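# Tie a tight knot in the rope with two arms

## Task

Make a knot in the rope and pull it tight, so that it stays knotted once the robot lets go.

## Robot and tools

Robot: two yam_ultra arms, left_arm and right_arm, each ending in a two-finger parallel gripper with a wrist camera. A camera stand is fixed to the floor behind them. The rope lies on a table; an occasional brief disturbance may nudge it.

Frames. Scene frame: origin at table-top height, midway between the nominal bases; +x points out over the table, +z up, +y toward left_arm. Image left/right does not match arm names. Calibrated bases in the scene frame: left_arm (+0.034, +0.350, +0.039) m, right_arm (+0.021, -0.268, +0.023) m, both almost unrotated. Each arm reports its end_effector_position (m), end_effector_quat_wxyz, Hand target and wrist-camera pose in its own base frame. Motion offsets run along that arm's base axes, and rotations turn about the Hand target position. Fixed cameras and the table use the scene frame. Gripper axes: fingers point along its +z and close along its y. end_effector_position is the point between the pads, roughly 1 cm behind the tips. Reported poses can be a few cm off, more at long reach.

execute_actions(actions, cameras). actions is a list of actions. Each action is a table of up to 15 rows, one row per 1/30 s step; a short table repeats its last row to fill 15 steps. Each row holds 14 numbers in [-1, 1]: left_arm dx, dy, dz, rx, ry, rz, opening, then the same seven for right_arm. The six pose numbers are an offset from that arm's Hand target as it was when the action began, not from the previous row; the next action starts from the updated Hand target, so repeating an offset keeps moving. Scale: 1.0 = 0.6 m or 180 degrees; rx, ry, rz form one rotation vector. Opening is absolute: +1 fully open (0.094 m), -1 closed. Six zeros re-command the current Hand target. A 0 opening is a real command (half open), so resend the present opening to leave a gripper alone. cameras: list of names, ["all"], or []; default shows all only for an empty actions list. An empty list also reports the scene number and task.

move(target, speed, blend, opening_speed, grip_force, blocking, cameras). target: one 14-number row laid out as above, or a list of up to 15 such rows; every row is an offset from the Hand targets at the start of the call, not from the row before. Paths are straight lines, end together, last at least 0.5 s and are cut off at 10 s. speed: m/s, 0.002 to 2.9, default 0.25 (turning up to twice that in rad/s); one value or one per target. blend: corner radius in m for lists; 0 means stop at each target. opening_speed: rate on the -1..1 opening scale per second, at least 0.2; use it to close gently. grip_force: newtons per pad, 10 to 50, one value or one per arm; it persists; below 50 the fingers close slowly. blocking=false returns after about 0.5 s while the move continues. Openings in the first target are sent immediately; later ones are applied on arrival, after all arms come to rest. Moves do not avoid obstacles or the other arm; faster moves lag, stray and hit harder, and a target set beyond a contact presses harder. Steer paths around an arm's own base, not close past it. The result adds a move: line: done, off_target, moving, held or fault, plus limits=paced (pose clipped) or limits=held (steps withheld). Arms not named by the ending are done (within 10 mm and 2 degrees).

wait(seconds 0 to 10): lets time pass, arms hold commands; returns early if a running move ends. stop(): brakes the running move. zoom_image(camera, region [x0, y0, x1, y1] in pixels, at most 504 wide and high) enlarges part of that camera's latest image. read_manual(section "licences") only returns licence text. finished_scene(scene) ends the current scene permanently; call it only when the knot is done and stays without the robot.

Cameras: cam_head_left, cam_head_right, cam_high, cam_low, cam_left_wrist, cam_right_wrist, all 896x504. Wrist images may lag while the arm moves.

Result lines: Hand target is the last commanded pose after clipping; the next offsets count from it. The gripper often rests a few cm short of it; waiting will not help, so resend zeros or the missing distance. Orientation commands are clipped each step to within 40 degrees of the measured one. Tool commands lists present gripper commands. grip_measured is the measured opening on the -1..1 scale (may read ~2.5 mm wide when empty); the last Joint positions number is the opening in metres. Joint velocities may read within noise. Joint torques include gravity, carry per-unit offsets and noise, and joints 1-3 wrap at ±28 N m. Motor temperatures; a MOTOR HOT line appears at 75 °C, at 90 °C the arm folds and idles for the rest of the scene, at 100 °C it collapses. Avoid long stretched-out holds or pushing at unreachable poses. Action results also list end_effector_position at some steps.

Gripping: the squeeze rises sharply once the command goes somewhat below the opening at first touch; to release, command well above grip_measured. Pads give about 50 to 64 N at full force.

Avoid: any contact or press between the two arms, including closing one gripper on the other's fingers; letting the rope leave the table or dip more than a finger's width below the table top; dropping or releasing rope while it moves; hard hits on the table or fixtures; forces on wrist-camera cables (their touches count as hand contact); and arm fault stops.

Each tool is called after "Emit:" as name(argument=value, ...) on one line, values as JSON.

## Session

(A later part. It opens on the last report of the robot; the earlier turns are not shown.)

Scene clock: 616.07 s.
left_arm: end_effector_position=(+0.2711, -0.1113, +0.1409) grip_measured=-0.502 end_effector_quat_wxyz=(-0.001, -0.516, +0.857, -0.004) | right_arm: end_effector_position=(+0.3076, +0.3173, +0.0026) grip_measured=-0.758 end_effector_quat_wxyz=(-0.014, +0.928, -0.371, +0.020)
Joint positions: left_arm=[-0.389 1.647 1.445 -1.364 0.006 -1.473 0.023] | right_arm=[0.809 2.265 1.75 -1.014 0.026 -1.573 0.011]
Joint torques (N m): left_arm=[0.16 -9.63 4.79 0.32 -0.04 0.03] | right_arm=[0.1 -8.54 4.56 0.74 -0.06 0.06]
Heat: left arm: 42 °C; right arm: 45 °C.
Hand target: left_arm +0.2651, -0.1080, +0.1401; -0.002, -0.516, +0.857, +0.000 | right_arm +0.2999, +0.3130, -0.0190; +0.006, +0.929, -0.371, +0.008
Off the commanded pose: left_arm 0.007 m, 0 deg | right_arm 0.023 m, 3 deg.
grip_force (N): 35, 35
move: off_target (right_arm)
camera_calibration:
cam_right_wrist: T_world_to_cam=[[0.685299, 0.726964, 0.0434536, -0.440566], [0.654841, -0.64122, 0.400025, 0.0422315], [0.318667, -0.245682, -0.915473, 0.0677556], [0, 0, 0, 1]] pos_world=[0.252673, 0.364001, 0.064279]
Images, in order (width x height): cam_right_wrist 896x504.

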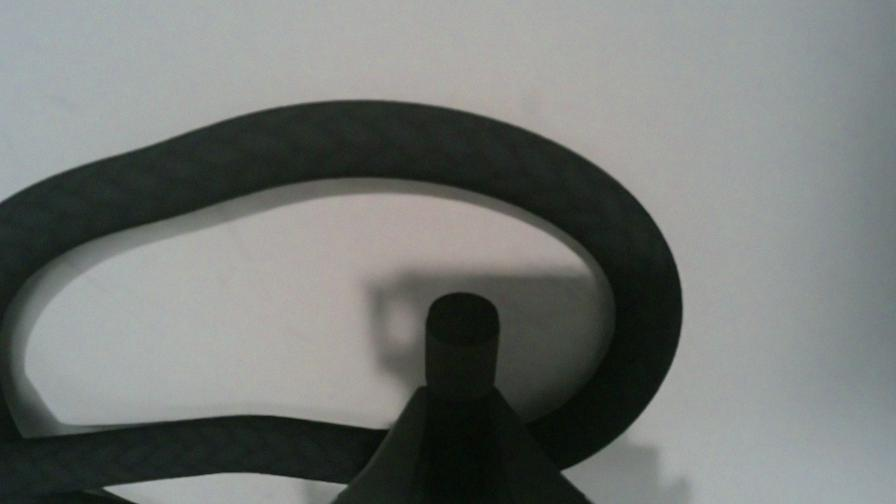

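Emit:
move(target=[[0,0,0,0,0,0,-0.5,0,0,0,0,0,0,-0.4],[0,0,0,0,0,0,-0.5,0,0,0.2,0,0,0,-0.4]], speed=0.2, opening_speed=1.5, cameras=["cam_right_wrist","cam_high"])

Scene clock: 630.47 s.
left_arm: end_effector_position=(+0.2711, -0.1113, +0.1409) grip_measured=-0.502 end_effector_quat_wxyz=(-0.001, -0.516, +0.857, -0.004) | right_arm: end_effector_position=(+0.3008, +0.3103, +0.0867) grip_measured=-0.403 end_effector_quat_wxyz=(+0.017, +0.929, -0.370, +0.007)
Joint positions: left_arm=[-0.389 1.647 1.445 -1.364 0.006 -1.473 0.023] | right_arm=[0.809 2.257 2.073 -1.414 0.026 -1.573 0.028]
Joint torques (N m): left_arm=[0.16 -9.62 4.81 0.32 -0.04 0.03] | right_arm=[0.2 -12.36 8.47 0.15 -0.06 0.08]
Heat: left arm: 42 °C; right arm: 45 °C.
Hand target: left_arm +0.2651, -0.1080, +0.1401; -0.002, -0.516, +0.857, +0.000 | right_arm +0.2998, +0.3130, +0.1010; +0.006, +0.929, -0.371, +0.008
Off the commanded pose: left_arm 0.007 m, 0 deg | right_arm 0.015 m, 1 deg.
grip_force (N): 35, 35
move: off_target (right_arm)
camera_calibration:
cam_right_wrist: T_world_to_cam=[[0.686032, 0.727146, -0.0248752, -0.428775], [0.673454, -0.621695, 0.399944, -0.00316107], [0.275353, -0.291127, -0.916202, 0.17227], [0, 0, 0, 1]] pos_world=[0.248848, 0.35997, 0.148433]
Images, in order (width x height): cam_high 896x504, cam_right_wrist 896x504.

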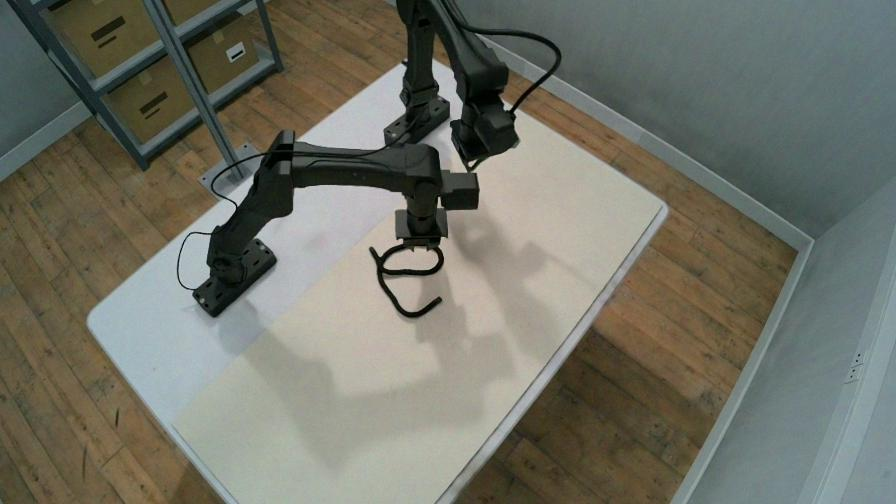

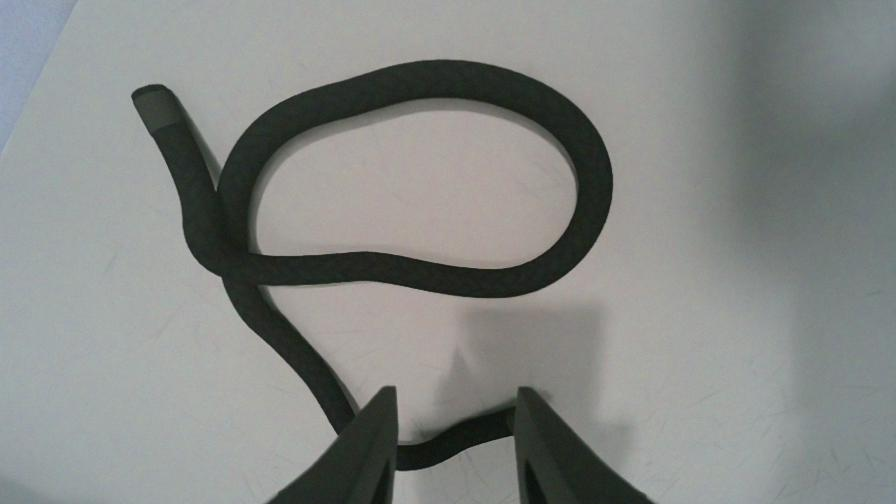

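Emit:
move(target=[0,0,0,0,0,0,-0.5,0.118,-0.1,0,0,0,-0.333,-0.3], speed=0.25, cameras=["cam_right_wrist","cam_low"])

Scene clock: 660.27 s.
left_arm: end_effector_position=(+0.2711, -0.1113, +0.1409) grip_measured=-0.502 end_effector_quat_wxyz=(-0.001, -0.516, +0.857, -0.004) | right_arm: end_effector_position=(+0.3686, +0.2518, +0.1070) grip_measured=-0.303 end_effector_quat_wxyz=(+0.000, -0.623, +0.782, -0.009)
Joint positions: left_arm=[-0.389 1.647 1.445 -1.364 0.006 -1.473 0.023] | right_arm=[0.605 2.309 2.243 -1.503 0.019 -0.74 0.033]
Joint torques (N m): left_arm=[0.14 -9.63 4.79 0.32 -0.04 0.03] | right_arm=[-0.32 -8.98 8.92 0.28 -0.09 0.09]
Heat: left arm: 42 °C; right arm: 45 °C.
Hand target: left_arm +0.2651, -0.1080, +0.1401; -0.002, -0.516, +0.857, +0.000 | right_arm +0.3706, +0.2531, +0.1011; -0.009, -0.619, +0.785, -0.004
Off the commanded pose: left_arm 0.007 m, 0 deg | right_arm 0.007 m, 1 deg.
grip_force (N): 35, 35
move: done
camera_calibration:
cam_right_wrist: T_world_to_cam=[[0.975152, -0.220868, 0.0172273, -0.304635], [-0.210252, -0.898164, 0.386129, 0.303551], [-0.0698105, -0.380157, -0.922284, 0.305527], [0, 0, 0, 1]] pos_world=[0.382216, 0.321503, 0.169821]
Images, in order (width x height): cam_low 896x504, cam_right_wrist 896x504.

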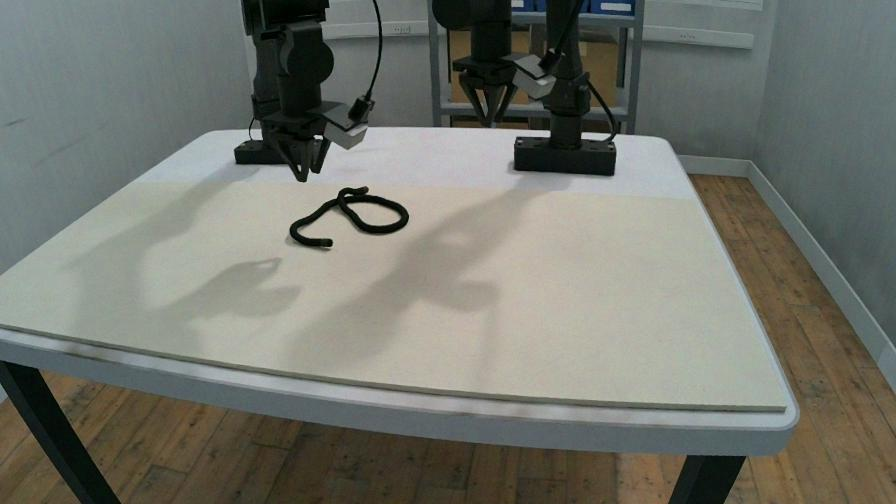

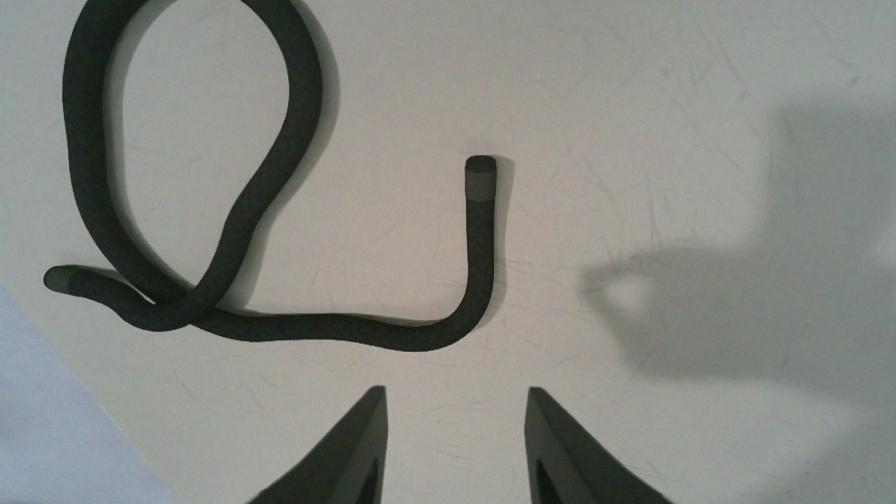

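Emit:
move(target=[[0,0,0,0,0,0,-0.5,0.027,-0.003,-0.12,0,0,0,-0.3],[0,0,0,0,0,0,-0.5,0.027,-0.003,-0.207,0,0,0,-0.3],[0,0,0,0,0,0,-0.5,0.027,-0.003,-0.207,0,0,0,-1]], speed=[0.2,0.07,0.07], opening_speed=1.5, cameras=["cam_right_wrist"])

Scene clock: 672.53 s.
left_arm: end_effector_position=(+0.2711, -0.1113, +0.1409) grip_measured=-0.502 end_effector_quat_wxyz=(-0.001, -0.516, +0.857, -0.004) | right_arm: end_effector_position=(+0.3904, +0.2546, -0.0029) grip_measured=-0.755 end_effector_quat_wxyz=(+0.007, -0.619, +0.785, -0.009)
Joint positions: left_arm=[-0.389 1.647 1.445 -1.364 0.006 -1.473 0.023] | right_arm=[0.582 2.401 1.964 -1.118 0.017 -0.752 0.012]
Joint torques (N m): left_arm=[0.14 -9.63 4.79 0.32 -0.04 0.03] | right_arm=[-0.39 -9.57 4.93 0.75 -0.07 -0.01]
Heat: left arm: 42 °C; right arm: 46 °C.
Hand target: left_arm +0.2651, -0.1080, +0.1401; -0.002, -0.516, +0.857, +0.000 | right_arm +0.3868, +0.2513, -0.0233; -0.009, -0.619, +0.785, -0.004
Off the commanded pose: left_arm 0.007 m, 0 deg | right_arm 0.021 m, 2 deg.
grip_force (N): 35, 35
move: off_target (right_arm); target 3's new opening was sent with right_arm's hand 0.020 m and 1 deg from that target
camera_calibration:
cam_right_wrist: T_world_to_cam=[[0.972694, -0.230635, 0.0259608, -0.319925], [-0.223272, -0.899314, 0.376011, 0.358423], [-0.0633744, -0.371539, -0.926252, 0.202067], [0, 0, 0, 1]] pos_world=[0.40402, 0.323625, 0.0607]
Images, in order (width x height): cam_right_wrist 896x504.

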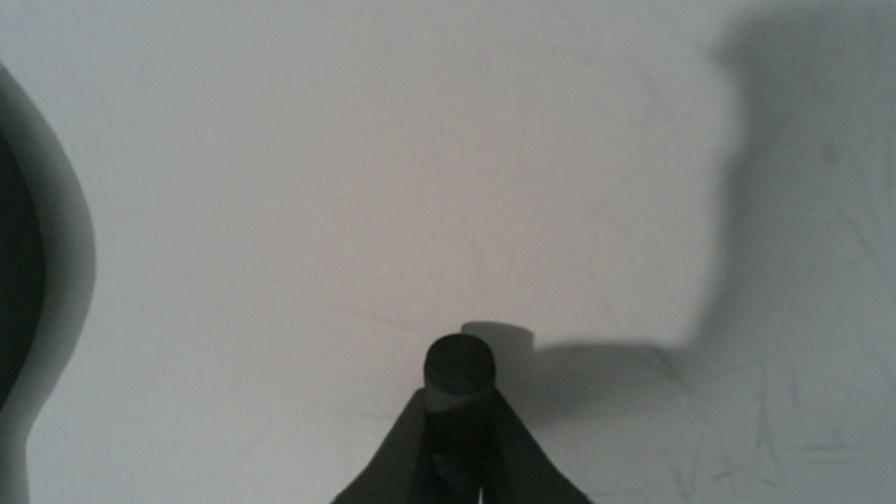

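Emit:
move(target=[[0,0,0,0,0,0,-0.5,0,0.03,0.12,0,0,0.1,-1],[0,0,0,0,0,0,-0.5,-0.12,0.1,0.12,0,0,0.3,-1],[0,0,0,0,0,0,-0.5,-0.22,0.13,0.09,0,0,0.45,-1],[0,0,0,0,0,0,-0.5,-0.22,0.13,0.04,0,0,0.45,-1]], speed=0.12, blend=[0.02,0.02,0.01,0], cameras=["cam_right_wrist","cam_high"])

Scene clock: 706.40 s.
left_arm: end_effector_position=(+0.2711, -0.1113, +0.1409) grip_measured=-0.502 end_effector_quat_wxyz=(-0.001, -0.516, +0.857, -0.004) | right_arm: end_effector_position=(+0.2599, +0.3311, +0.0031) grip_measured=-0.757 end_effector_quat_wxyz=(+0.002, +0.980, -0.201, +0.011)
Joint positions: left_arm=[-0.389 1.647 1.445 -1.364 0.006 -1.473 0.023] | right_arm=[0.912 2.217 1.671 -1.019 0.021 -1.825 0.011]
Joint torques (N m): left_arm=[0.16 -9.63 4.79 0.32 -0.04 0.03] | right_arm=[0.32 -11.21 4.59 0.6 -0.01 -0.02]
Heat: left arm: 42 °C; right arm: 46 °C.
Hand target: left_arm +0.2651, -0.1080, +0.1401; -0.002, -0.516, +0.857, +0.000 | right_arm +0.2548, +0.3293, +0.0007; +0.004, +0.981, -0.195, +0.008
Off the commanded pose: left_arm 0.007 m, 0 deg | right_arm 0.006 m, 1 deg.
grip_force (N): 35, 35
move: done
camera_calibration:
cam_right_wrist: T_world_to_cam=[[0.39092, 0.92042, 0.00282773, -0.405338], [0.844544, -0.359913, 0.396494, -0.0603871], [0.365959, -0.15261, -0.918033, 0.0436262], [0, 0, 0, 1]] pos_world=[0.193489, 0.358005, 0.0651396]
Images, in order (width x height): cam_high 896x504, cam_right_wrist 896x504.

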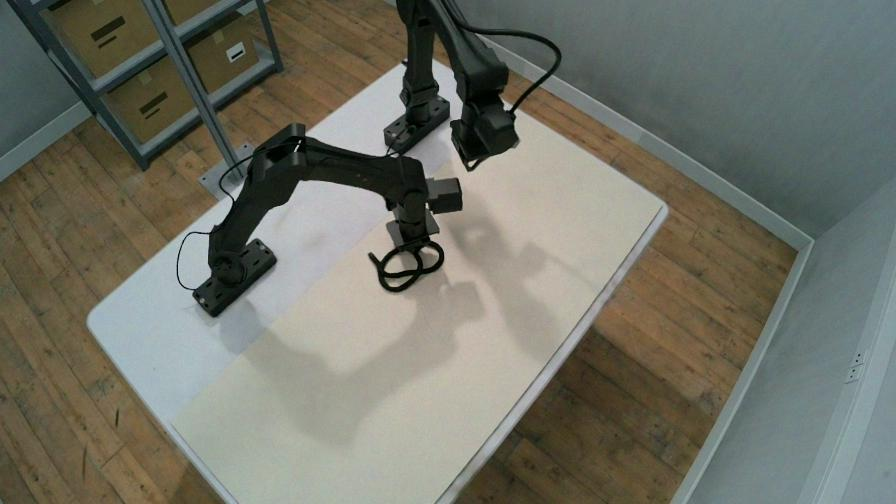

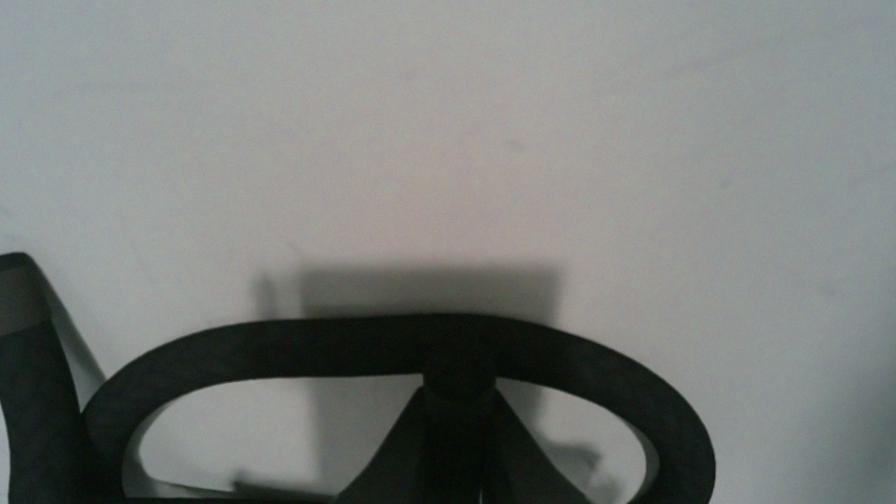

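Emit:
move(target=[[0,0,0,0,0,0,-0.5,0,0,0.07,0,0,0,-1],[0,0,0,0,0,0,-0.5,-0.1,0.04,0.07,0,0,0.03,-1],[0,0,0,0,0,0,-0.5,-0.1,0.04,0.02,0,0,0.03,-1]], speed=0.12, cameras=["cam_right_wrist","cam_high"])

Emit:
zoom_image(camera="cam_high", region=[320, 200, 500, 320])

Scene clock: 715.93 s.
left_arm: end_effector_position=(+0.2711, -0.1113, +0.1409) grip_measured=-0.502 end_effector_quat_wxyz=(-0.001, -0.516, +0.857, -0.004) | right_arm: end_effector_position=(+0.1982, +0.3571, +0.0160) grip_measured=-0.757 end_effector_quat_wxyz=(+0.000, +0.989, -0.147, +0.013)
Joint positions: left_arm=[-0.389 1.647 1.445 -1.364 0.006 -1.473 0.023] | right_arm=[1.072 2.152 1.619 -1.029 0.024 -1.774 0.011]
Joint torques (N m): left_arm=[0.14 -9.63 4.79 0.32 -0.04 0.02] | right_arm=[0.03 -10.58 4.67 0.54 -0.04 0.08]
Heat: left arm: 42 °C; right arm: 46 °C.
Hand target: left_arm +0.2651, -0.1080, +0.1401; -0.002, -0.516, +0.857, +0.000 | right_arm +0.1948, +0.3532, +0.0127; +0.004, +0.989, -0.149, +0.009
Off the commanded pose: left_arm 0.007 m, 0 deg | right_arm 0.006 m, 1 deg.
grip_force (N): 35, 35
move: done
camera_calibration:
cam_right_wrist: T_world_to_cam=[[0.287642, 0.957722, 0.00556739, -0.398029], [0.877319, -0.265817, 0.399567, -0.0442122], [0.384154, -0.110048, -0.916687, 0.0631275], [0, 0, 0, 1]] pos_world=[0.129027, 0.376395, 0.0777499]
Images, in order (width x height): cam_high 896x504, cam_right_wrist 896x504.

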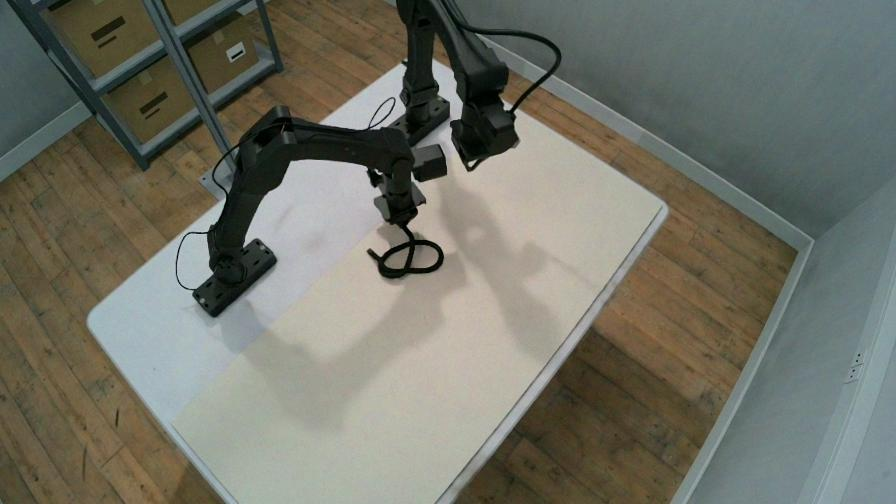

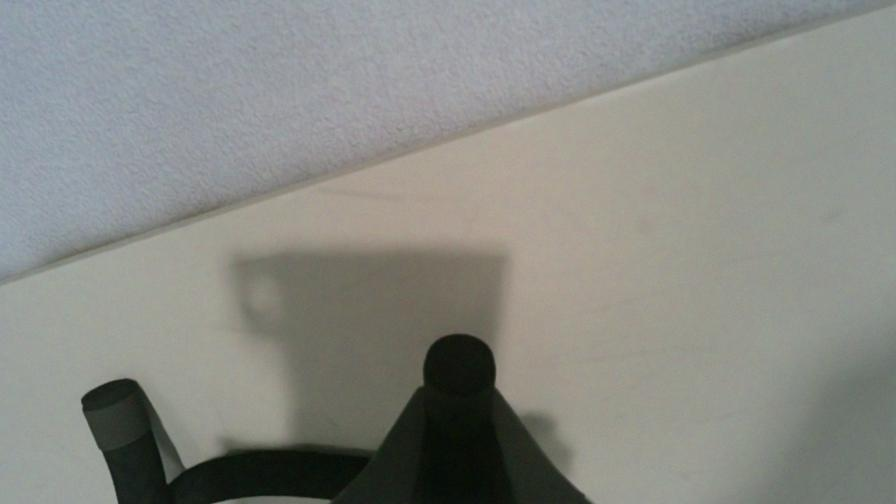

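Scaled by 2.800.

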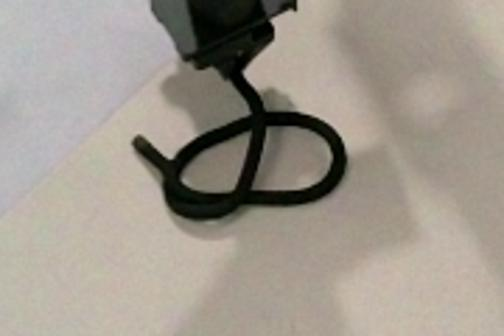

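Emit:
move(target=[[0,0,0,0,0,0,-0.5,0,0,-0.025,0,0,0,-1],[0,0,0,0,0,0,-0.5,0,0,-0.025,0,0,0,-0.45],[0,0,0,0,0,0,-0.5,-0.04,0.02,0.2,0,0,0,-0.45]], speed=0.15, opening_speed=0.5, cameras=["cam_right_wrist","cam_high"])

Emit:
zoom_image(camera="cam_high", region=[320, 200, 500, 320])

Scene clock: 727.47 s.
left_arm: end_effector_position=(+0.2711, -0.1113, +0.1409) grip_measured=-0.502 end_effector_quat_wxyz=(-0.001, -0.516, +0.857, -0.004) | right_arm: end_effector_position=(+0.1741, +0.3632, +0.1209) grip_measured=-0.453 end_effector_quat_wxyz=(+0.012, +0.989, -0.150, +0.009)
Joint positions: left_arm=[-0.389 1.647 1.445 -1.364 0.006 -1.473 0.023] | right_arm=[1.132 2.116 1.983 -1.457 0.024 -1.708 0.026]
Joint torques (N m): left_arm=[0.14 -9.63 4.79 0.32 -0.05 0.02] | right_arm=[0.5 -10.93 8.55 0.22 -0.04 0.08]
Heat: left arm: 42 °C; right arm: 47 °C.
Hand target: left_arm +0.2651, -0.1080, +0.1401; -0.002, -0.516, +0.857, +0.000 | right_arm +0.1709, +0.3651, +0.1328; +0.004, +0.989, -0.149, +0.009
Off the commanded pose: left_arm 0.007 m, 0 deg | right_arm 0.012 m, 1 deg.
grip_force (N): 35, 35
move: off_target (right_arm); target 2's new opening was sent with right_arm's hand 0.013 m and 2 deg from that target
camera_calibration:
cam_right_wrist: T_world_to_cam=[[0.293737, 0.95568, -0.0198734, -0.394885], [0.880128, -0.262287, 0.395703, -0.0645954], [0.372953, -0.133724, -0.918164, 0.180045], [0, 0, 0, 1]] pos_world=[0.105696, 0.384517, 0.183024]
Images, in order (width x height): cam_high 896x504, cam_right_wrist 896x504.

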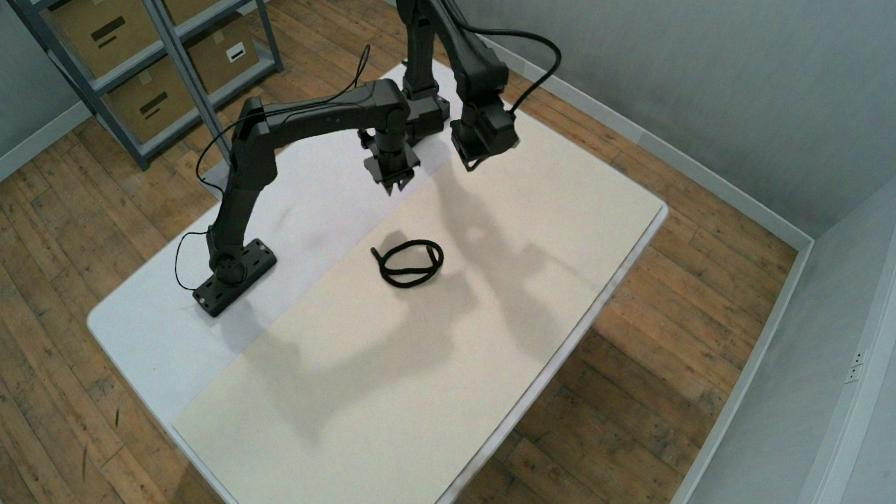

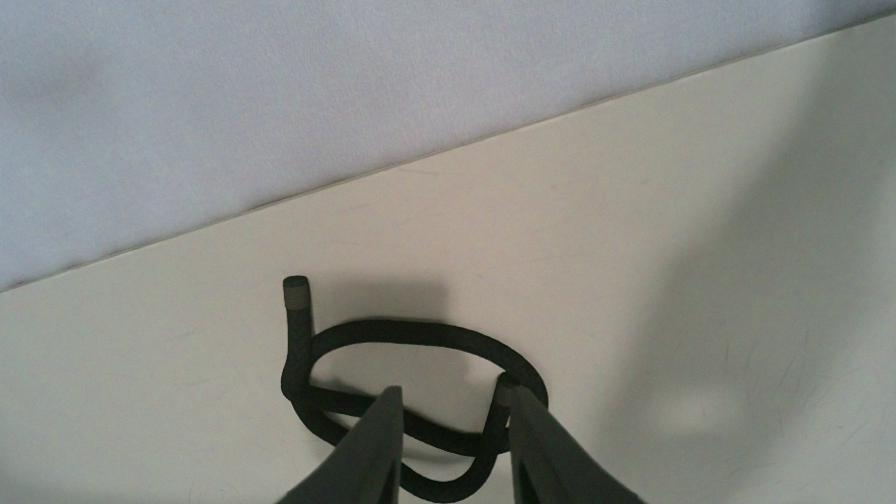

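Scaled by 2.800.

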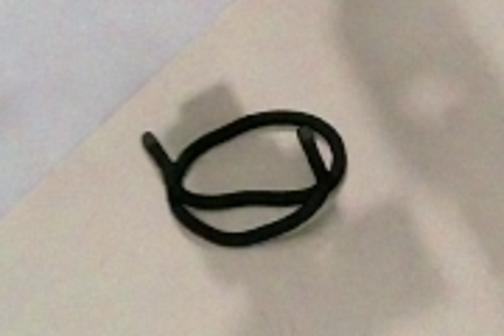

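Emit:
move(target=[[0,0,0,0,0,0,-0.5,0.02,0,0.05,0,0,-0.3,-0.3],[0,0.16,0,0,0,0,-0.5,0.1,-0.045,0.01,0,0,-0.633,-0.3]], speed=0.25, blend=[0.02,0], cameras=["cam_right_wrist"])

Scene clock: 746.93 s.
left_arm: end_effector_position=(+0.2715, -0.0140, +0.1405) grip_measured=-0.502 end_effector_quat_wxyz=(-0.002, -0.515, +0.857, -0.003) | right_arm: end_effector_position=(+0.2278, +0.3363, +0.1472) grip_measured=-0.303 end_effector_quat_wxyz=(+0.000, -0.420, +0.908, +0.001)
Joint positions: left_arm=[-0.051 1.57 1.364 -1.364 0.006 -1.133 0.023] | right_arm=[0.972 2.13 2.111 -1.551 -0.002 0.106 0.033]
Joint torques (N m): left_arm=[0.42 -8.95 4.9 0.32 -0.06 0.04] | right_arm=[-0.44 -7.95 7.25 0.46 -0.04 0.11]
Heat: left arm: 42 °C; right arm: 45 °C.
Hand target: left_arm +0.2651, -0.0120, +0.1401; -0.002, -0.516, +0.857, +0.000 | right_arm +0.2309, +0.3382, +0.1388; -0.009, -0.414, +0.910, -0.001
Off the commanded pose: left_arm 0.007 m, 0 deg | right_arm 0.009 m, 1 deg.
grip_force (N): 35, 35
move: done
camera_calibration:
cam_right_wrist: T_world_to_cam=[[0.763851, -0.645393, -0.000277382, 0.0441565], [-0.598048, -0.707977, 0.375643, 0.360159], [-0.242634, -0.286769, -0.926764, 0.373514], [0, 0, 0, 1]] pos_world=[0.27229, 0.390595, 0.210881]
Images, in order (width x height): cam_right_wrist 896x504.

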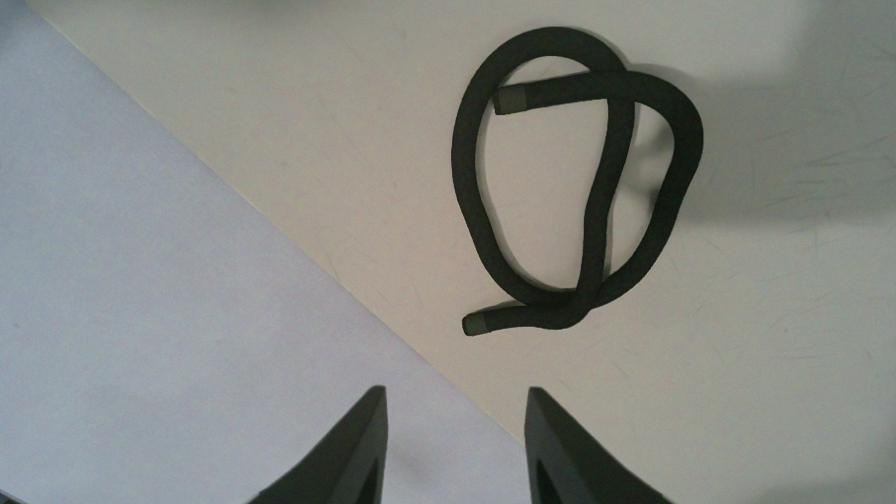

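Emit:
move(target=[[0,0,0,0,0,0,-0.5,0.0235,0.002,-0.15,0,0,0.05,-0.3],[0,0,0,0,0,0,-0.5,0.0235,0.002,-0.268,0,0,0.05,-0.3]], speed=[0.2,0.07], cameras=["cam_right_wrist"])

Scene clock: 761.57 s.
left_arm: end_effector_position=(+0.2715, -0.0140, +0.1405) grip_measured=-0.502 end_effector_quat_wxyz=(-0.002, -0.515, +0.857, -0.003) | right_arm: end_effector_position=(+0.2442, +0.3424, -0.0041) grip_measured=-0.303 end_effector_quat_wxyz=(-0.001, -0.485, +0.874, +0.001)
Joint positions: left_arm=[-0.051 1.57 1.364 -1.364 0.006 -1.133 0.023] | right_arm=[0.948 2.231 1.666 -1.006 -0.002 -0.065 0.033]
Joint torques (N m): left_arm=[0.38 -8.95 4.89 0.32 -0.05 0.04] | right_arm=[-0.49 -8.44 4.55 0.88 -0.02 -0.01]
Heat: left arm: 40 °C; right arm: 45 °C.
Hand target: left_arm +0.2651, -0.0120, +0.1401; -0.002, -0.516, +0.857, +0.000 | right_arm +0.2449, +0.3393, -0.0221; -0.009, -0.485, +0.875, -0.002
Off the commanded pose: left_arm 0.007 m, 0 deg | right_arm 0.018 m, 1 deg.
grip_force (N): 35, 35
move: off_target (right_arm)
camera_calibration:
cam_right_wrist: T_world_to_cam=[[0.850078, -0.526657, -0.000264766, -0.0261798], [-0.487779, -0.787513, 0.376689, 0.431511], [-0.198594, -0.320086, -0.92634, 0.239692], [0, 0, 0, 1]] pos_world=[0.280338, 0.402755, 0.0594837]
Images, in order (width x height): cam_right_wrist 896x504.

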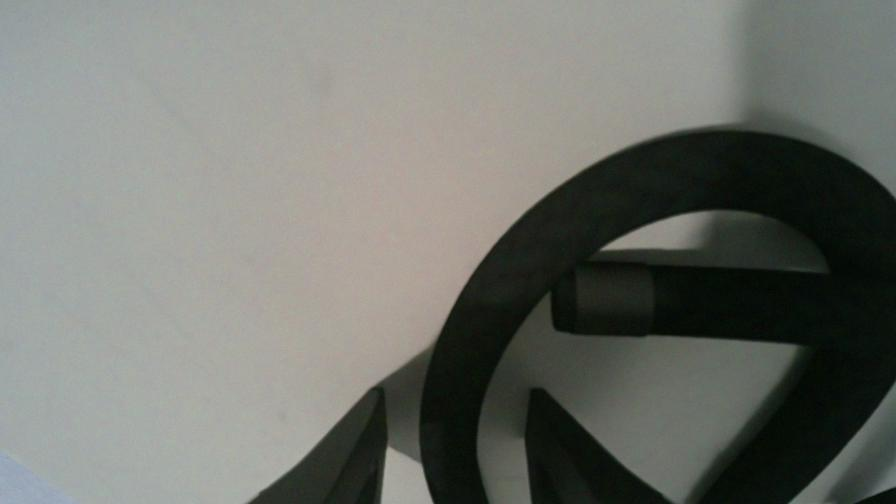

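Emit:
move(target=[[0,0,0,0,0,0,-0.5,0,0,0,0,0,0,-1],[0,0,0,0,0,0,-0.5,0,0,0.13,0,0,0,-1]], speed=0.08, opening_speed=1.5, cameras=["cam_right_wrist","cam_low"])

Emit:
zoom_image(camera="cam_low", region=[280, 140, 450, 260])

Scene clock: 769.80 s.
left_arm: end_effector_position=(+0.2715, -0.0140, +0.1405) grip_measured=-0.502 end_effector_quat_wxyz=(-0.002, -0.515, +0.857, -0.003) | right_arm: end_effector_position=(+0.2384, +0.3344, +0.0353) grip_measured=-0.759 end_effector_quat_wxyz=(-0.031, -0.485, +0.874, -0.013)
Joint positions: left_arm=[-0.051 1.57 1.364 -1.364 0.006 -1.133 0.023] | right_arm=[0.948 2.218 1.803 -1.222 -0.002 -0.065 0.011]
Joint torques (N m): left_arm=[0.39 -8.95 4.9 0.32 -0.06 0.03] | right_arm=[-0.5 -13.14 8.59 0.19 -0.01 -0.01]
Heat: left arm: 39 °C; right arm: 46 °C.
Hand target: left_arm +0.2651, -0.0120, +0.1401; -0.002, -0.516, +0.857, +0.000 | right_arm +0.2450, +0.3394, +0.0559; -0.009, -0.484, +0.875, -0.002
Off the commanded pose: left_arm 0.007 m, 0 deg | right_arm 0.022 m, 3 deg.
grip_force (N): 35, 35
move: off_target (right_arm)
camera_calibration:
cam_right_wrist: T_world_to_cam=[[0.849966, -0.526816, -0.00475264, -0.0252594], [-0.472222, -0.765822, 0.436491, 0.394489], [-0.23359, -0.368758, -0.899696, 0.296166], [0, 0, 0, 1]] pos_world=[0.276937, 0.398015, 0.094149]
Images, in order (width x height): cam_low 896x504, cam_right_wrist 896x504.

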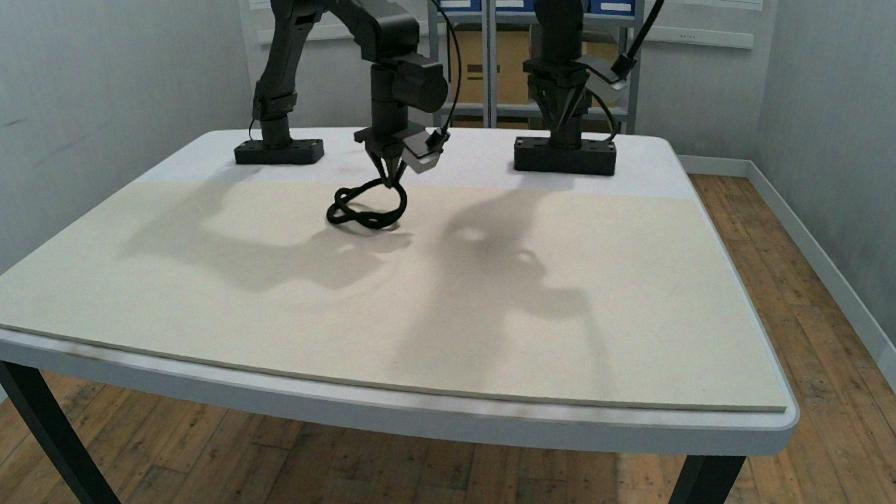

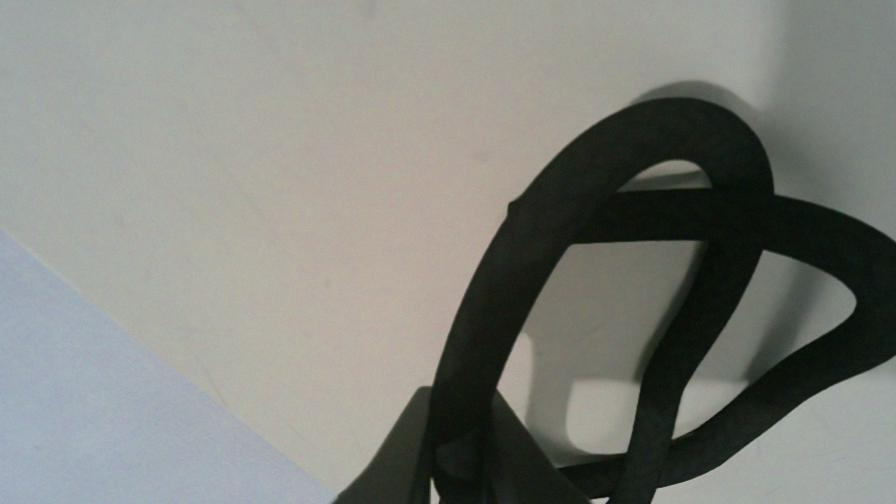

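Scaled by 2.965.

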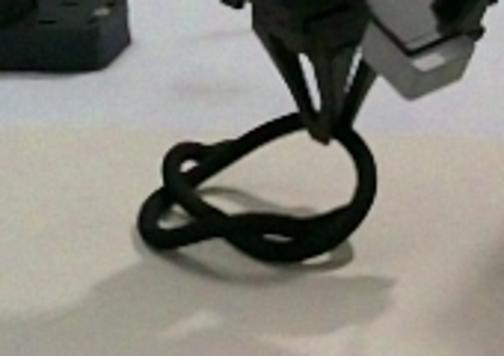

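Emit:
move(target=[[0,0,0,0,0,0,-0.5,0.06,-0.039,0,0,0,0,-1],[0,0,0,0,0,0,-0.5,0.06,-0.039,-0.07,0,0,0,-1]], speed=0.08, cameras=["cam_right_wrist","cam_low"])

Emit:
zoom_image(camera="cam_low", region=[280, 140, 450, 260])

Scene clock: 778.80 s.
left_arm: end_effector_position=(+0.2715, -0.0140, +0.1405) grip_measured=-0.502 end_effector_quat_wxyz=(-0.002, -0.515, +0.857, -0.003) | right_arm: end_effector_position=(+0.2824, +0.3196, +0.0266) grip_measured=-0.759 end_effector_quat_wxyz=(+0.001, -0.484, +0.875, +0.002)
Joint positions: left_arm=[-0.051 1.57 1.364 -1.364 0.006 -1.133 0.023] | right_arm=[0.844 2.218 1.77 -1.12 -0.002 -0.166 0.011]
Joint torques (N m): left_arm=[0.42 -8.95 4.9 0.32 -0.05 0.03] | right_arm=[-0.23 -9.48 4.86 0.66 0 -0.02]
Heat: left arm: 39 °C; right arm: 46 °C.
Hand target: left_arm +0.2651, -0.0120, +0.1401; -0.002, -0.516, +0.857, +0.000 | right_arm +0.2809, +0.3159, +0.0139; -0.009, -0.485, +0.875, -0.002
Off the commanded pose: left_arm 0.007 m, 0 deg | right_arm 0.013 m, 1 deg.
grip_force (N): 35, 35
move: off_target (right_arm)
camera_calibration:
cam_right_wrist: T_world_to_cam=[[0.848257, -0.529585, 0.000330063, -0.0693031], [-0.491474, -0.78698, 0.372981, 0.421605], [-0.197265, -0.316546, -0.927839, 0.266859], [0, 0, 0, 1]] pos_world=[0.318637, 0.379566, 0.0903742]
Images, in order (width x height): cam_low 896x504, cam_right_wrist 896x504.

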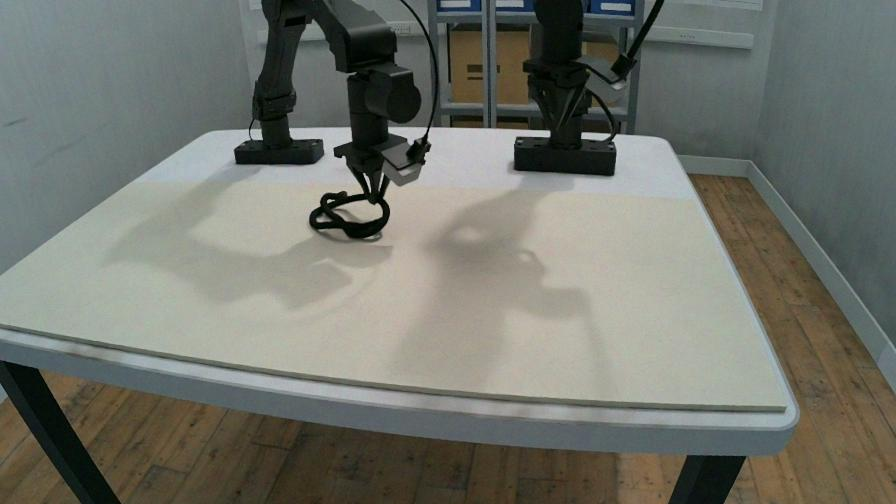

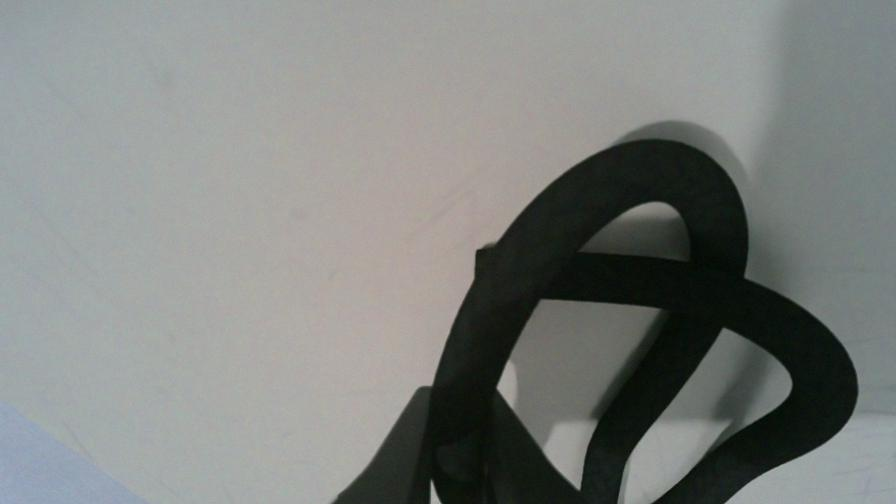

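Scaled by 2.965.

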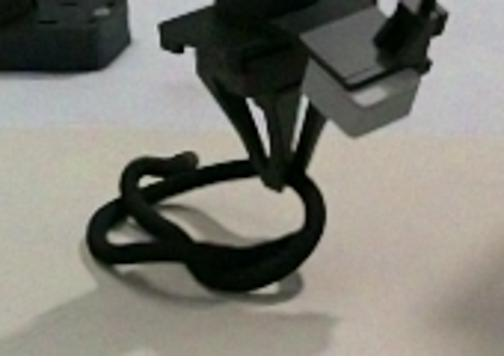

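Emit:
move(target=[[0,0,0,0,0,0,-0.5,0.015,-0.01,-0.035,0,0,0,-1],[0,0,0,0,0,0,-0.5,0.015,-0.01,-0.035,0,0,0,-0.45],[0,0,0,0,0,0,-0.5,0.015,-0.01,0.22,0,0,0,-0.45]], speed=0.15, opening_speed=0.7, cameras=["cam_right_wrist"])

Scene clock: 797.03 s.
left_arm: end_effector_position=(+0.2715, -0.0140, +0.1405) grip_measured=-0.502 end_effector_quat_wxyz=(-0.002, -0.515, +0.857, -0.003) | right_arm: end_effector_position=(+0.2878, +0.3112, +0.1302) grip_measured=-0.453 end_effector_quat_wxyz=(-0.006, -0.485, +0.875, -0.001)
Joint positions: left_arm=[-0.051 1.57 1.364 -1.364 0.006 -1.133 0.023] | right_arm=[0.821 2.223 2.192 -1.551 -0.002 -0.191 0.026]
Joint torques (N m): left_arm=[0.39 -8.96 4.89 0.32 -0.05 0.03] | right_arm=[-0.4 -12.46 7.97 0.28 0.01 -0.01]
Heat: left arm: 39 °C; right arm: 46 °C.
Hand target: left_arm +0.2651, -0.0120, +0.1401; -0.002, -0.516, +0.857, +0.000 | right_arm +0.2899, +0.3100, +0.1460; -0.009, -0.485, +0.875, -0.002
Off the commanded pose: left_arm 0.007 m, 0 deg | right_arm 0.016 m, 0 deg.
joint sent to its limit (right arm) — joint 4 (wrist pitch), lower limit. The joint targets still meet the commanded pose.
grip_force (N): 35, 35
move: off_target (right_arm); target 2's new opening was sent with right_arm's hand 0.018 m and 2 deg from that target
camera_calibration:
cam_right_wrist: T_world_to_cam=[[0.849649, -0.527345, -0.00212817, -0.0790923], [-0.485741, -0.784177, 0.386162, 0.374713], [-0.20531, -0.327069, -0.922428, 0.36629], [0, 0, 0, 1]] pos_world=[0.324417, 0.371935, 0.193008]
Images, in order (width x height): cam_right_wrist 896x504.

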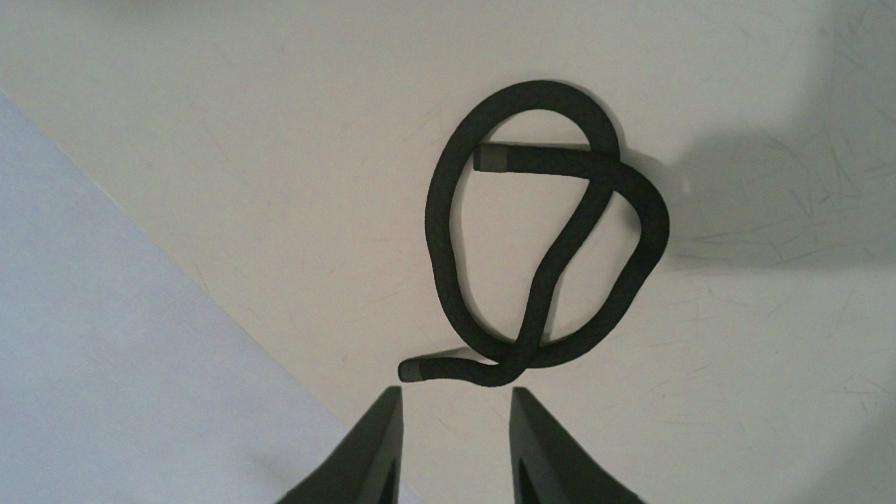

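Emit:
move(target=[[0,0,0,0,0,0,-0.5,0.06,-0.02,0,0,0,-0.35,-0.3],[0,0,0,0,0,0,-0.5,0.138,-0.039,-0.06,0,0,-0.65,-0.3]], speed=0.25, blend=[0.02,0], cameras=["cam_right_wrist"])

Scene clock: 878.37 s.
left_arm: end_effector_position=(+0.2715, -0.0140, +0.1405) grip_measured=-0.502 end_effector_quat_wxyz=(-0.002, -0.515, +0.857, -0.003) | right_arm: end_effector_position=(+0.3684, +0.2875, +0.1168) grip_measured=-0.303 end_effector_quat_wxyz=(+0.001, +0.487, +0.873, +0.026)
Joint positions: left_arm=[-0.051 1.57 1.364 -1.364 0.006 -1.133 0.023] | right_arm=[0.653 2.387 2.417 -1.553 -0.019 1.671 0.033]
Joint torques (N m): left_arm=[0.39 -8.95 4.9 0.32 -0.05 0.04] | right_arm=[-0.53 -9.37 8.73 0.44 0 0.1]
Motor temperatures (°C): left_arm=[29 38 34 31 31 31 29] | right_arm=[30 46 42 31 30 31 30]
Heat: left arm: 38 °C; right arm: 46 °C.
Hand target: left_arm +0.2651, -0.0120, +0.1401; -0.002, -0.516, +0.857, +0.000 | right_arm +0.3727, +0.2865, +0.1100; -0.007, +0.493, +0.870, +0.007
Off the commanded pose: left_arm 0.007 m, 0 deg | right_arm 0.008 m, 3 deg.
joint sent to its limit (right arm) — joint 4 (wrist pitch), lower limit. The joint targets still meet the commanded pose.
grip_force (N): 35, 35
move: off_target (right_arm)
camera_calibration:
cam_right_wrist: T_world_to_cam=[[-0.848371, -0.527531, -0.0444699, 0.470382], [-0.499479, 0.769748, 0.397502, -0.0424854], [-0.175464, 0.359441, -0.916523, 0.153744], [0, 0, 0, 1]] pos_world=[0.404815, 0.225583, 0.178716]
Images, in order (width x height): cam_right_wrist 896x504.

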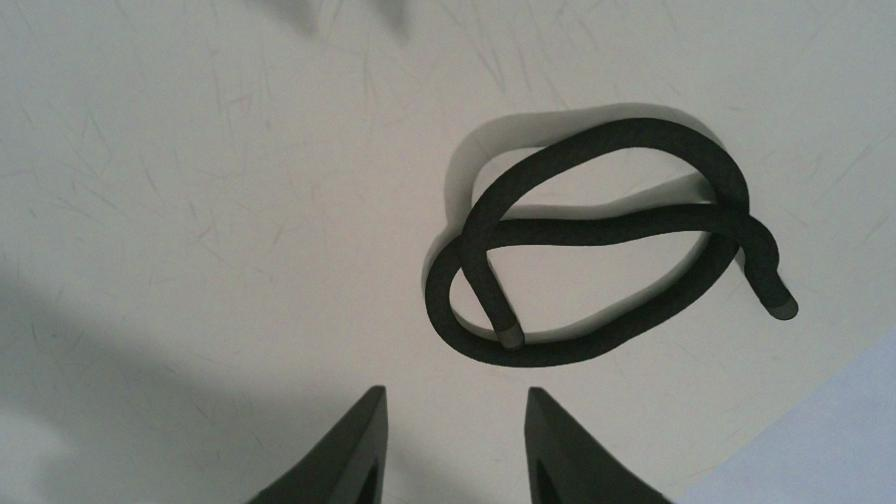

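Emit:
move(target=[[0,0,0,0,0,0,-0.5,-0.003,-0.037,-0.12,0,0,-0.07,-0.3],[0,0,0,0,0,0,-0.5,-0.003,-0.037,-0.215,0,0,-0.07,-0.3],[0,0,0,0,0,0,-0.5,-0.003,-0.037,-0.215,0,0,-0.07,-1]], speed=[0.2,0.07,0.07], opening_speed=1.5, cameras=["cam_right_wrist","cam_high"])

Emit:
zoom_image(camera="cam_high", region=[320, 200, 500, 320])

Scene clock: 897.03 s.
left_arm: end_effector_position=(+0.2715, -0.0140, +0.1405) grip_measured=-0.502 end_effector_quat_wxyz=(-0.002, -0.515, +0.857, -0.003) | right_arm: end_effector_position=(+0.3759, +0.2707, -0.0058) grip_measured=-0.765 end_effector_quat_wxyz=(-0.003, +0.581, +0.813, +0.021)
Joint positions: left_arm=[-0.051 1.57 1.364 -1.364 0.006 -1.133 0.023] | right_arm=[0.614 2.367 1.893 -1.059 -0.02 1.855 0.011]
Joint torques (N m): left_arm=[0.4 -8.95 4.9 0.32 -0.05 0.03] | right_arm=[-0.25 -11 3.9 0.76 0.03 0.1]
Heat: left arm: 38 °C; right arm: 47 °C.
Hand target: left_arm +0.2651, -0.0120, +0.1401; -0.002, -0.516, +0.857, +0.000 | right_arm +0.3709, +0.2644, -0.0190; -0.006, +0.585, +0.811, +0.007
Off the commanded pose: left_arm 0.007 m, 0 deg | right_arm 0.016 m, 2 deg.
grip_force (N): 35, 35
move: off_target (right_arm); target 3's new opening was sent with right_arm's hand 0.013 m and 1 deg from that target
camera_calibration:
cam_right_wrist: T_world_to_cam=[[-0.944767, -0.326564, -0.0277672, 0.444328], [-0.309563, 0.86133, 0.402842, -0.0732957], [-0.107637, 0.389188, -0.914848, 0.0151661], [0, 0, 0, 1]] pos_world=[0.398729, 0.202331, 0.0557391]
Images, in order (width x height): cam_high 896x504, cam_right_wrist 896x504.

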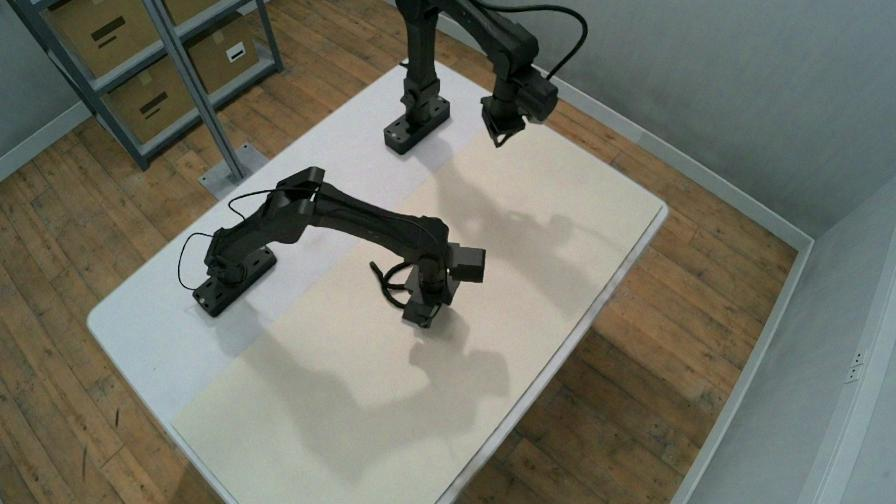

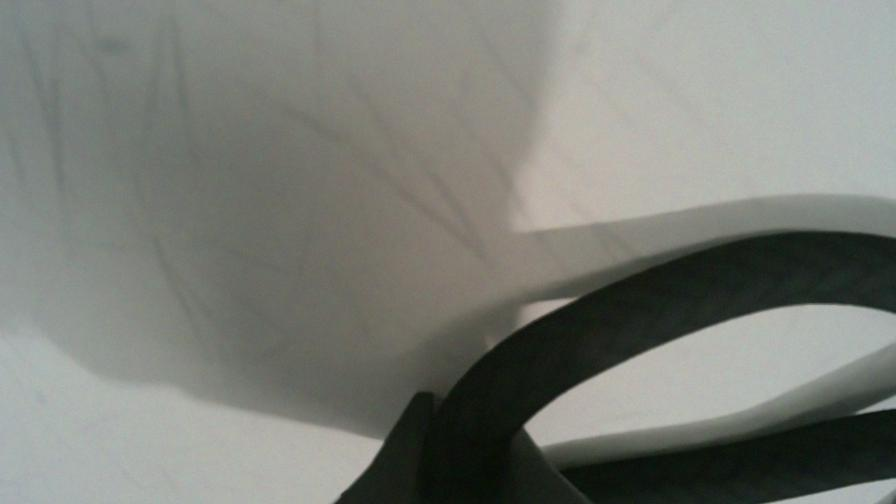

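Scaled by 2.800.

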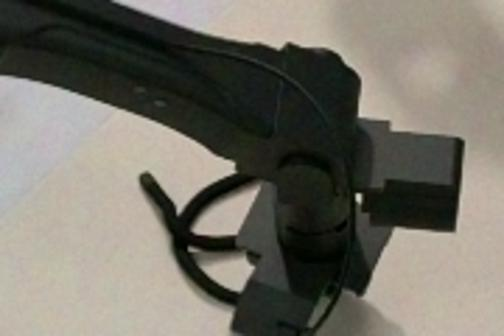

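Emit:
move(target=[-0.042,-0.28,0.03,0,0,-0.955,-0.3,0,0,0,0,0,0,-1], speed=0.4, cameras=["cam_left_wrist"])

Scene clock: 932.73 s.
left_arm: end_effector_position=(+0.2382, -0.1777, +0.1535) grip_measured=-0.302 end_effector_quat_wxyz=(+0.001, +0.815, +0.579, +0.001) | right_arm: end_effector_position=(+0.3759, +0.2707, -0.0058) grip_measured=-0.767 end_effector_quat_wxyz=(-0.003, +0.581, +0.813, +0.021)
Joint positions: left_arm=[-0.646 1.667 1.517 -1.418 -0.002 1.26 0.033] | right_arm=[0.614 2.367 1.893 -1.059 -0.02 1.855 0.011]
Joint velocities: left_arm=[within noise] | right_arm=[0.007 -0.002 -0.002 -0.168 -0.022 -0.007 -0.001]
Joint torques (N m): left_arm=[-0.21 -6.87 9.31 0.11 -0.03 0.07] | right_arm=[-0.27 -11 3.89 0.76 0.02 0.09]
Heat: left arm: 38 °C; right arm: 46 °C.
Hand target: left_arm +0.2398, -0.1800, +0.1581; +0.000, +0.818, +0.575, +0.002 | right_arm +0.3709, +0.2644, -0.0190; -0.006, +0.585, +0.811, +0.007
Off the commanded pose: left_arm 0.005 m, 1 deg | right_arm 0.015 m, 2 deg.
grip_force (N): 35, 35
move: off_target (right_arm)
camera_calibration:
cam_left_wrist: T_world_to_cam=[[-0.939498, 0.342319, 0.0126906, 0.284655], [0.3155, 0.850275, 0.421299, 0.0485162], [0.133428, 0.399814, -0.906833, 0.271132], [0, 0, 0, 1]] pos_world=[0.215949, -0.247097, 0.221819]
Images, in order (width x height): cam_left_wrist 896x504.

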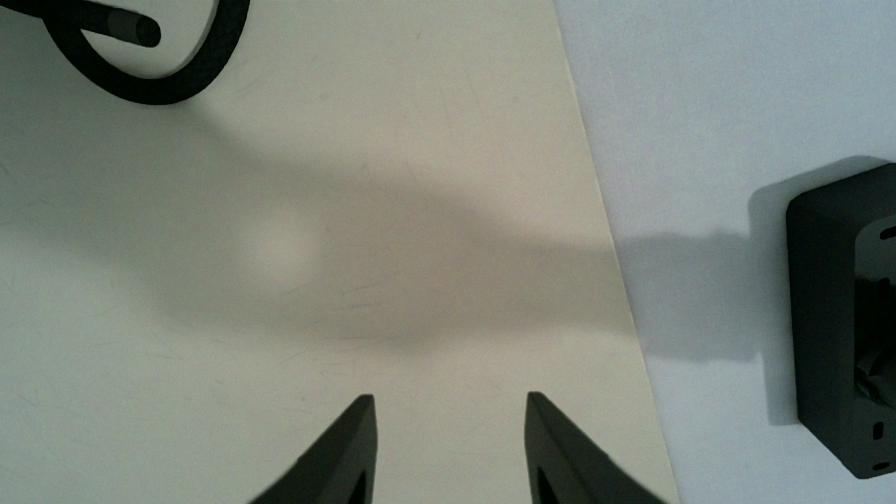

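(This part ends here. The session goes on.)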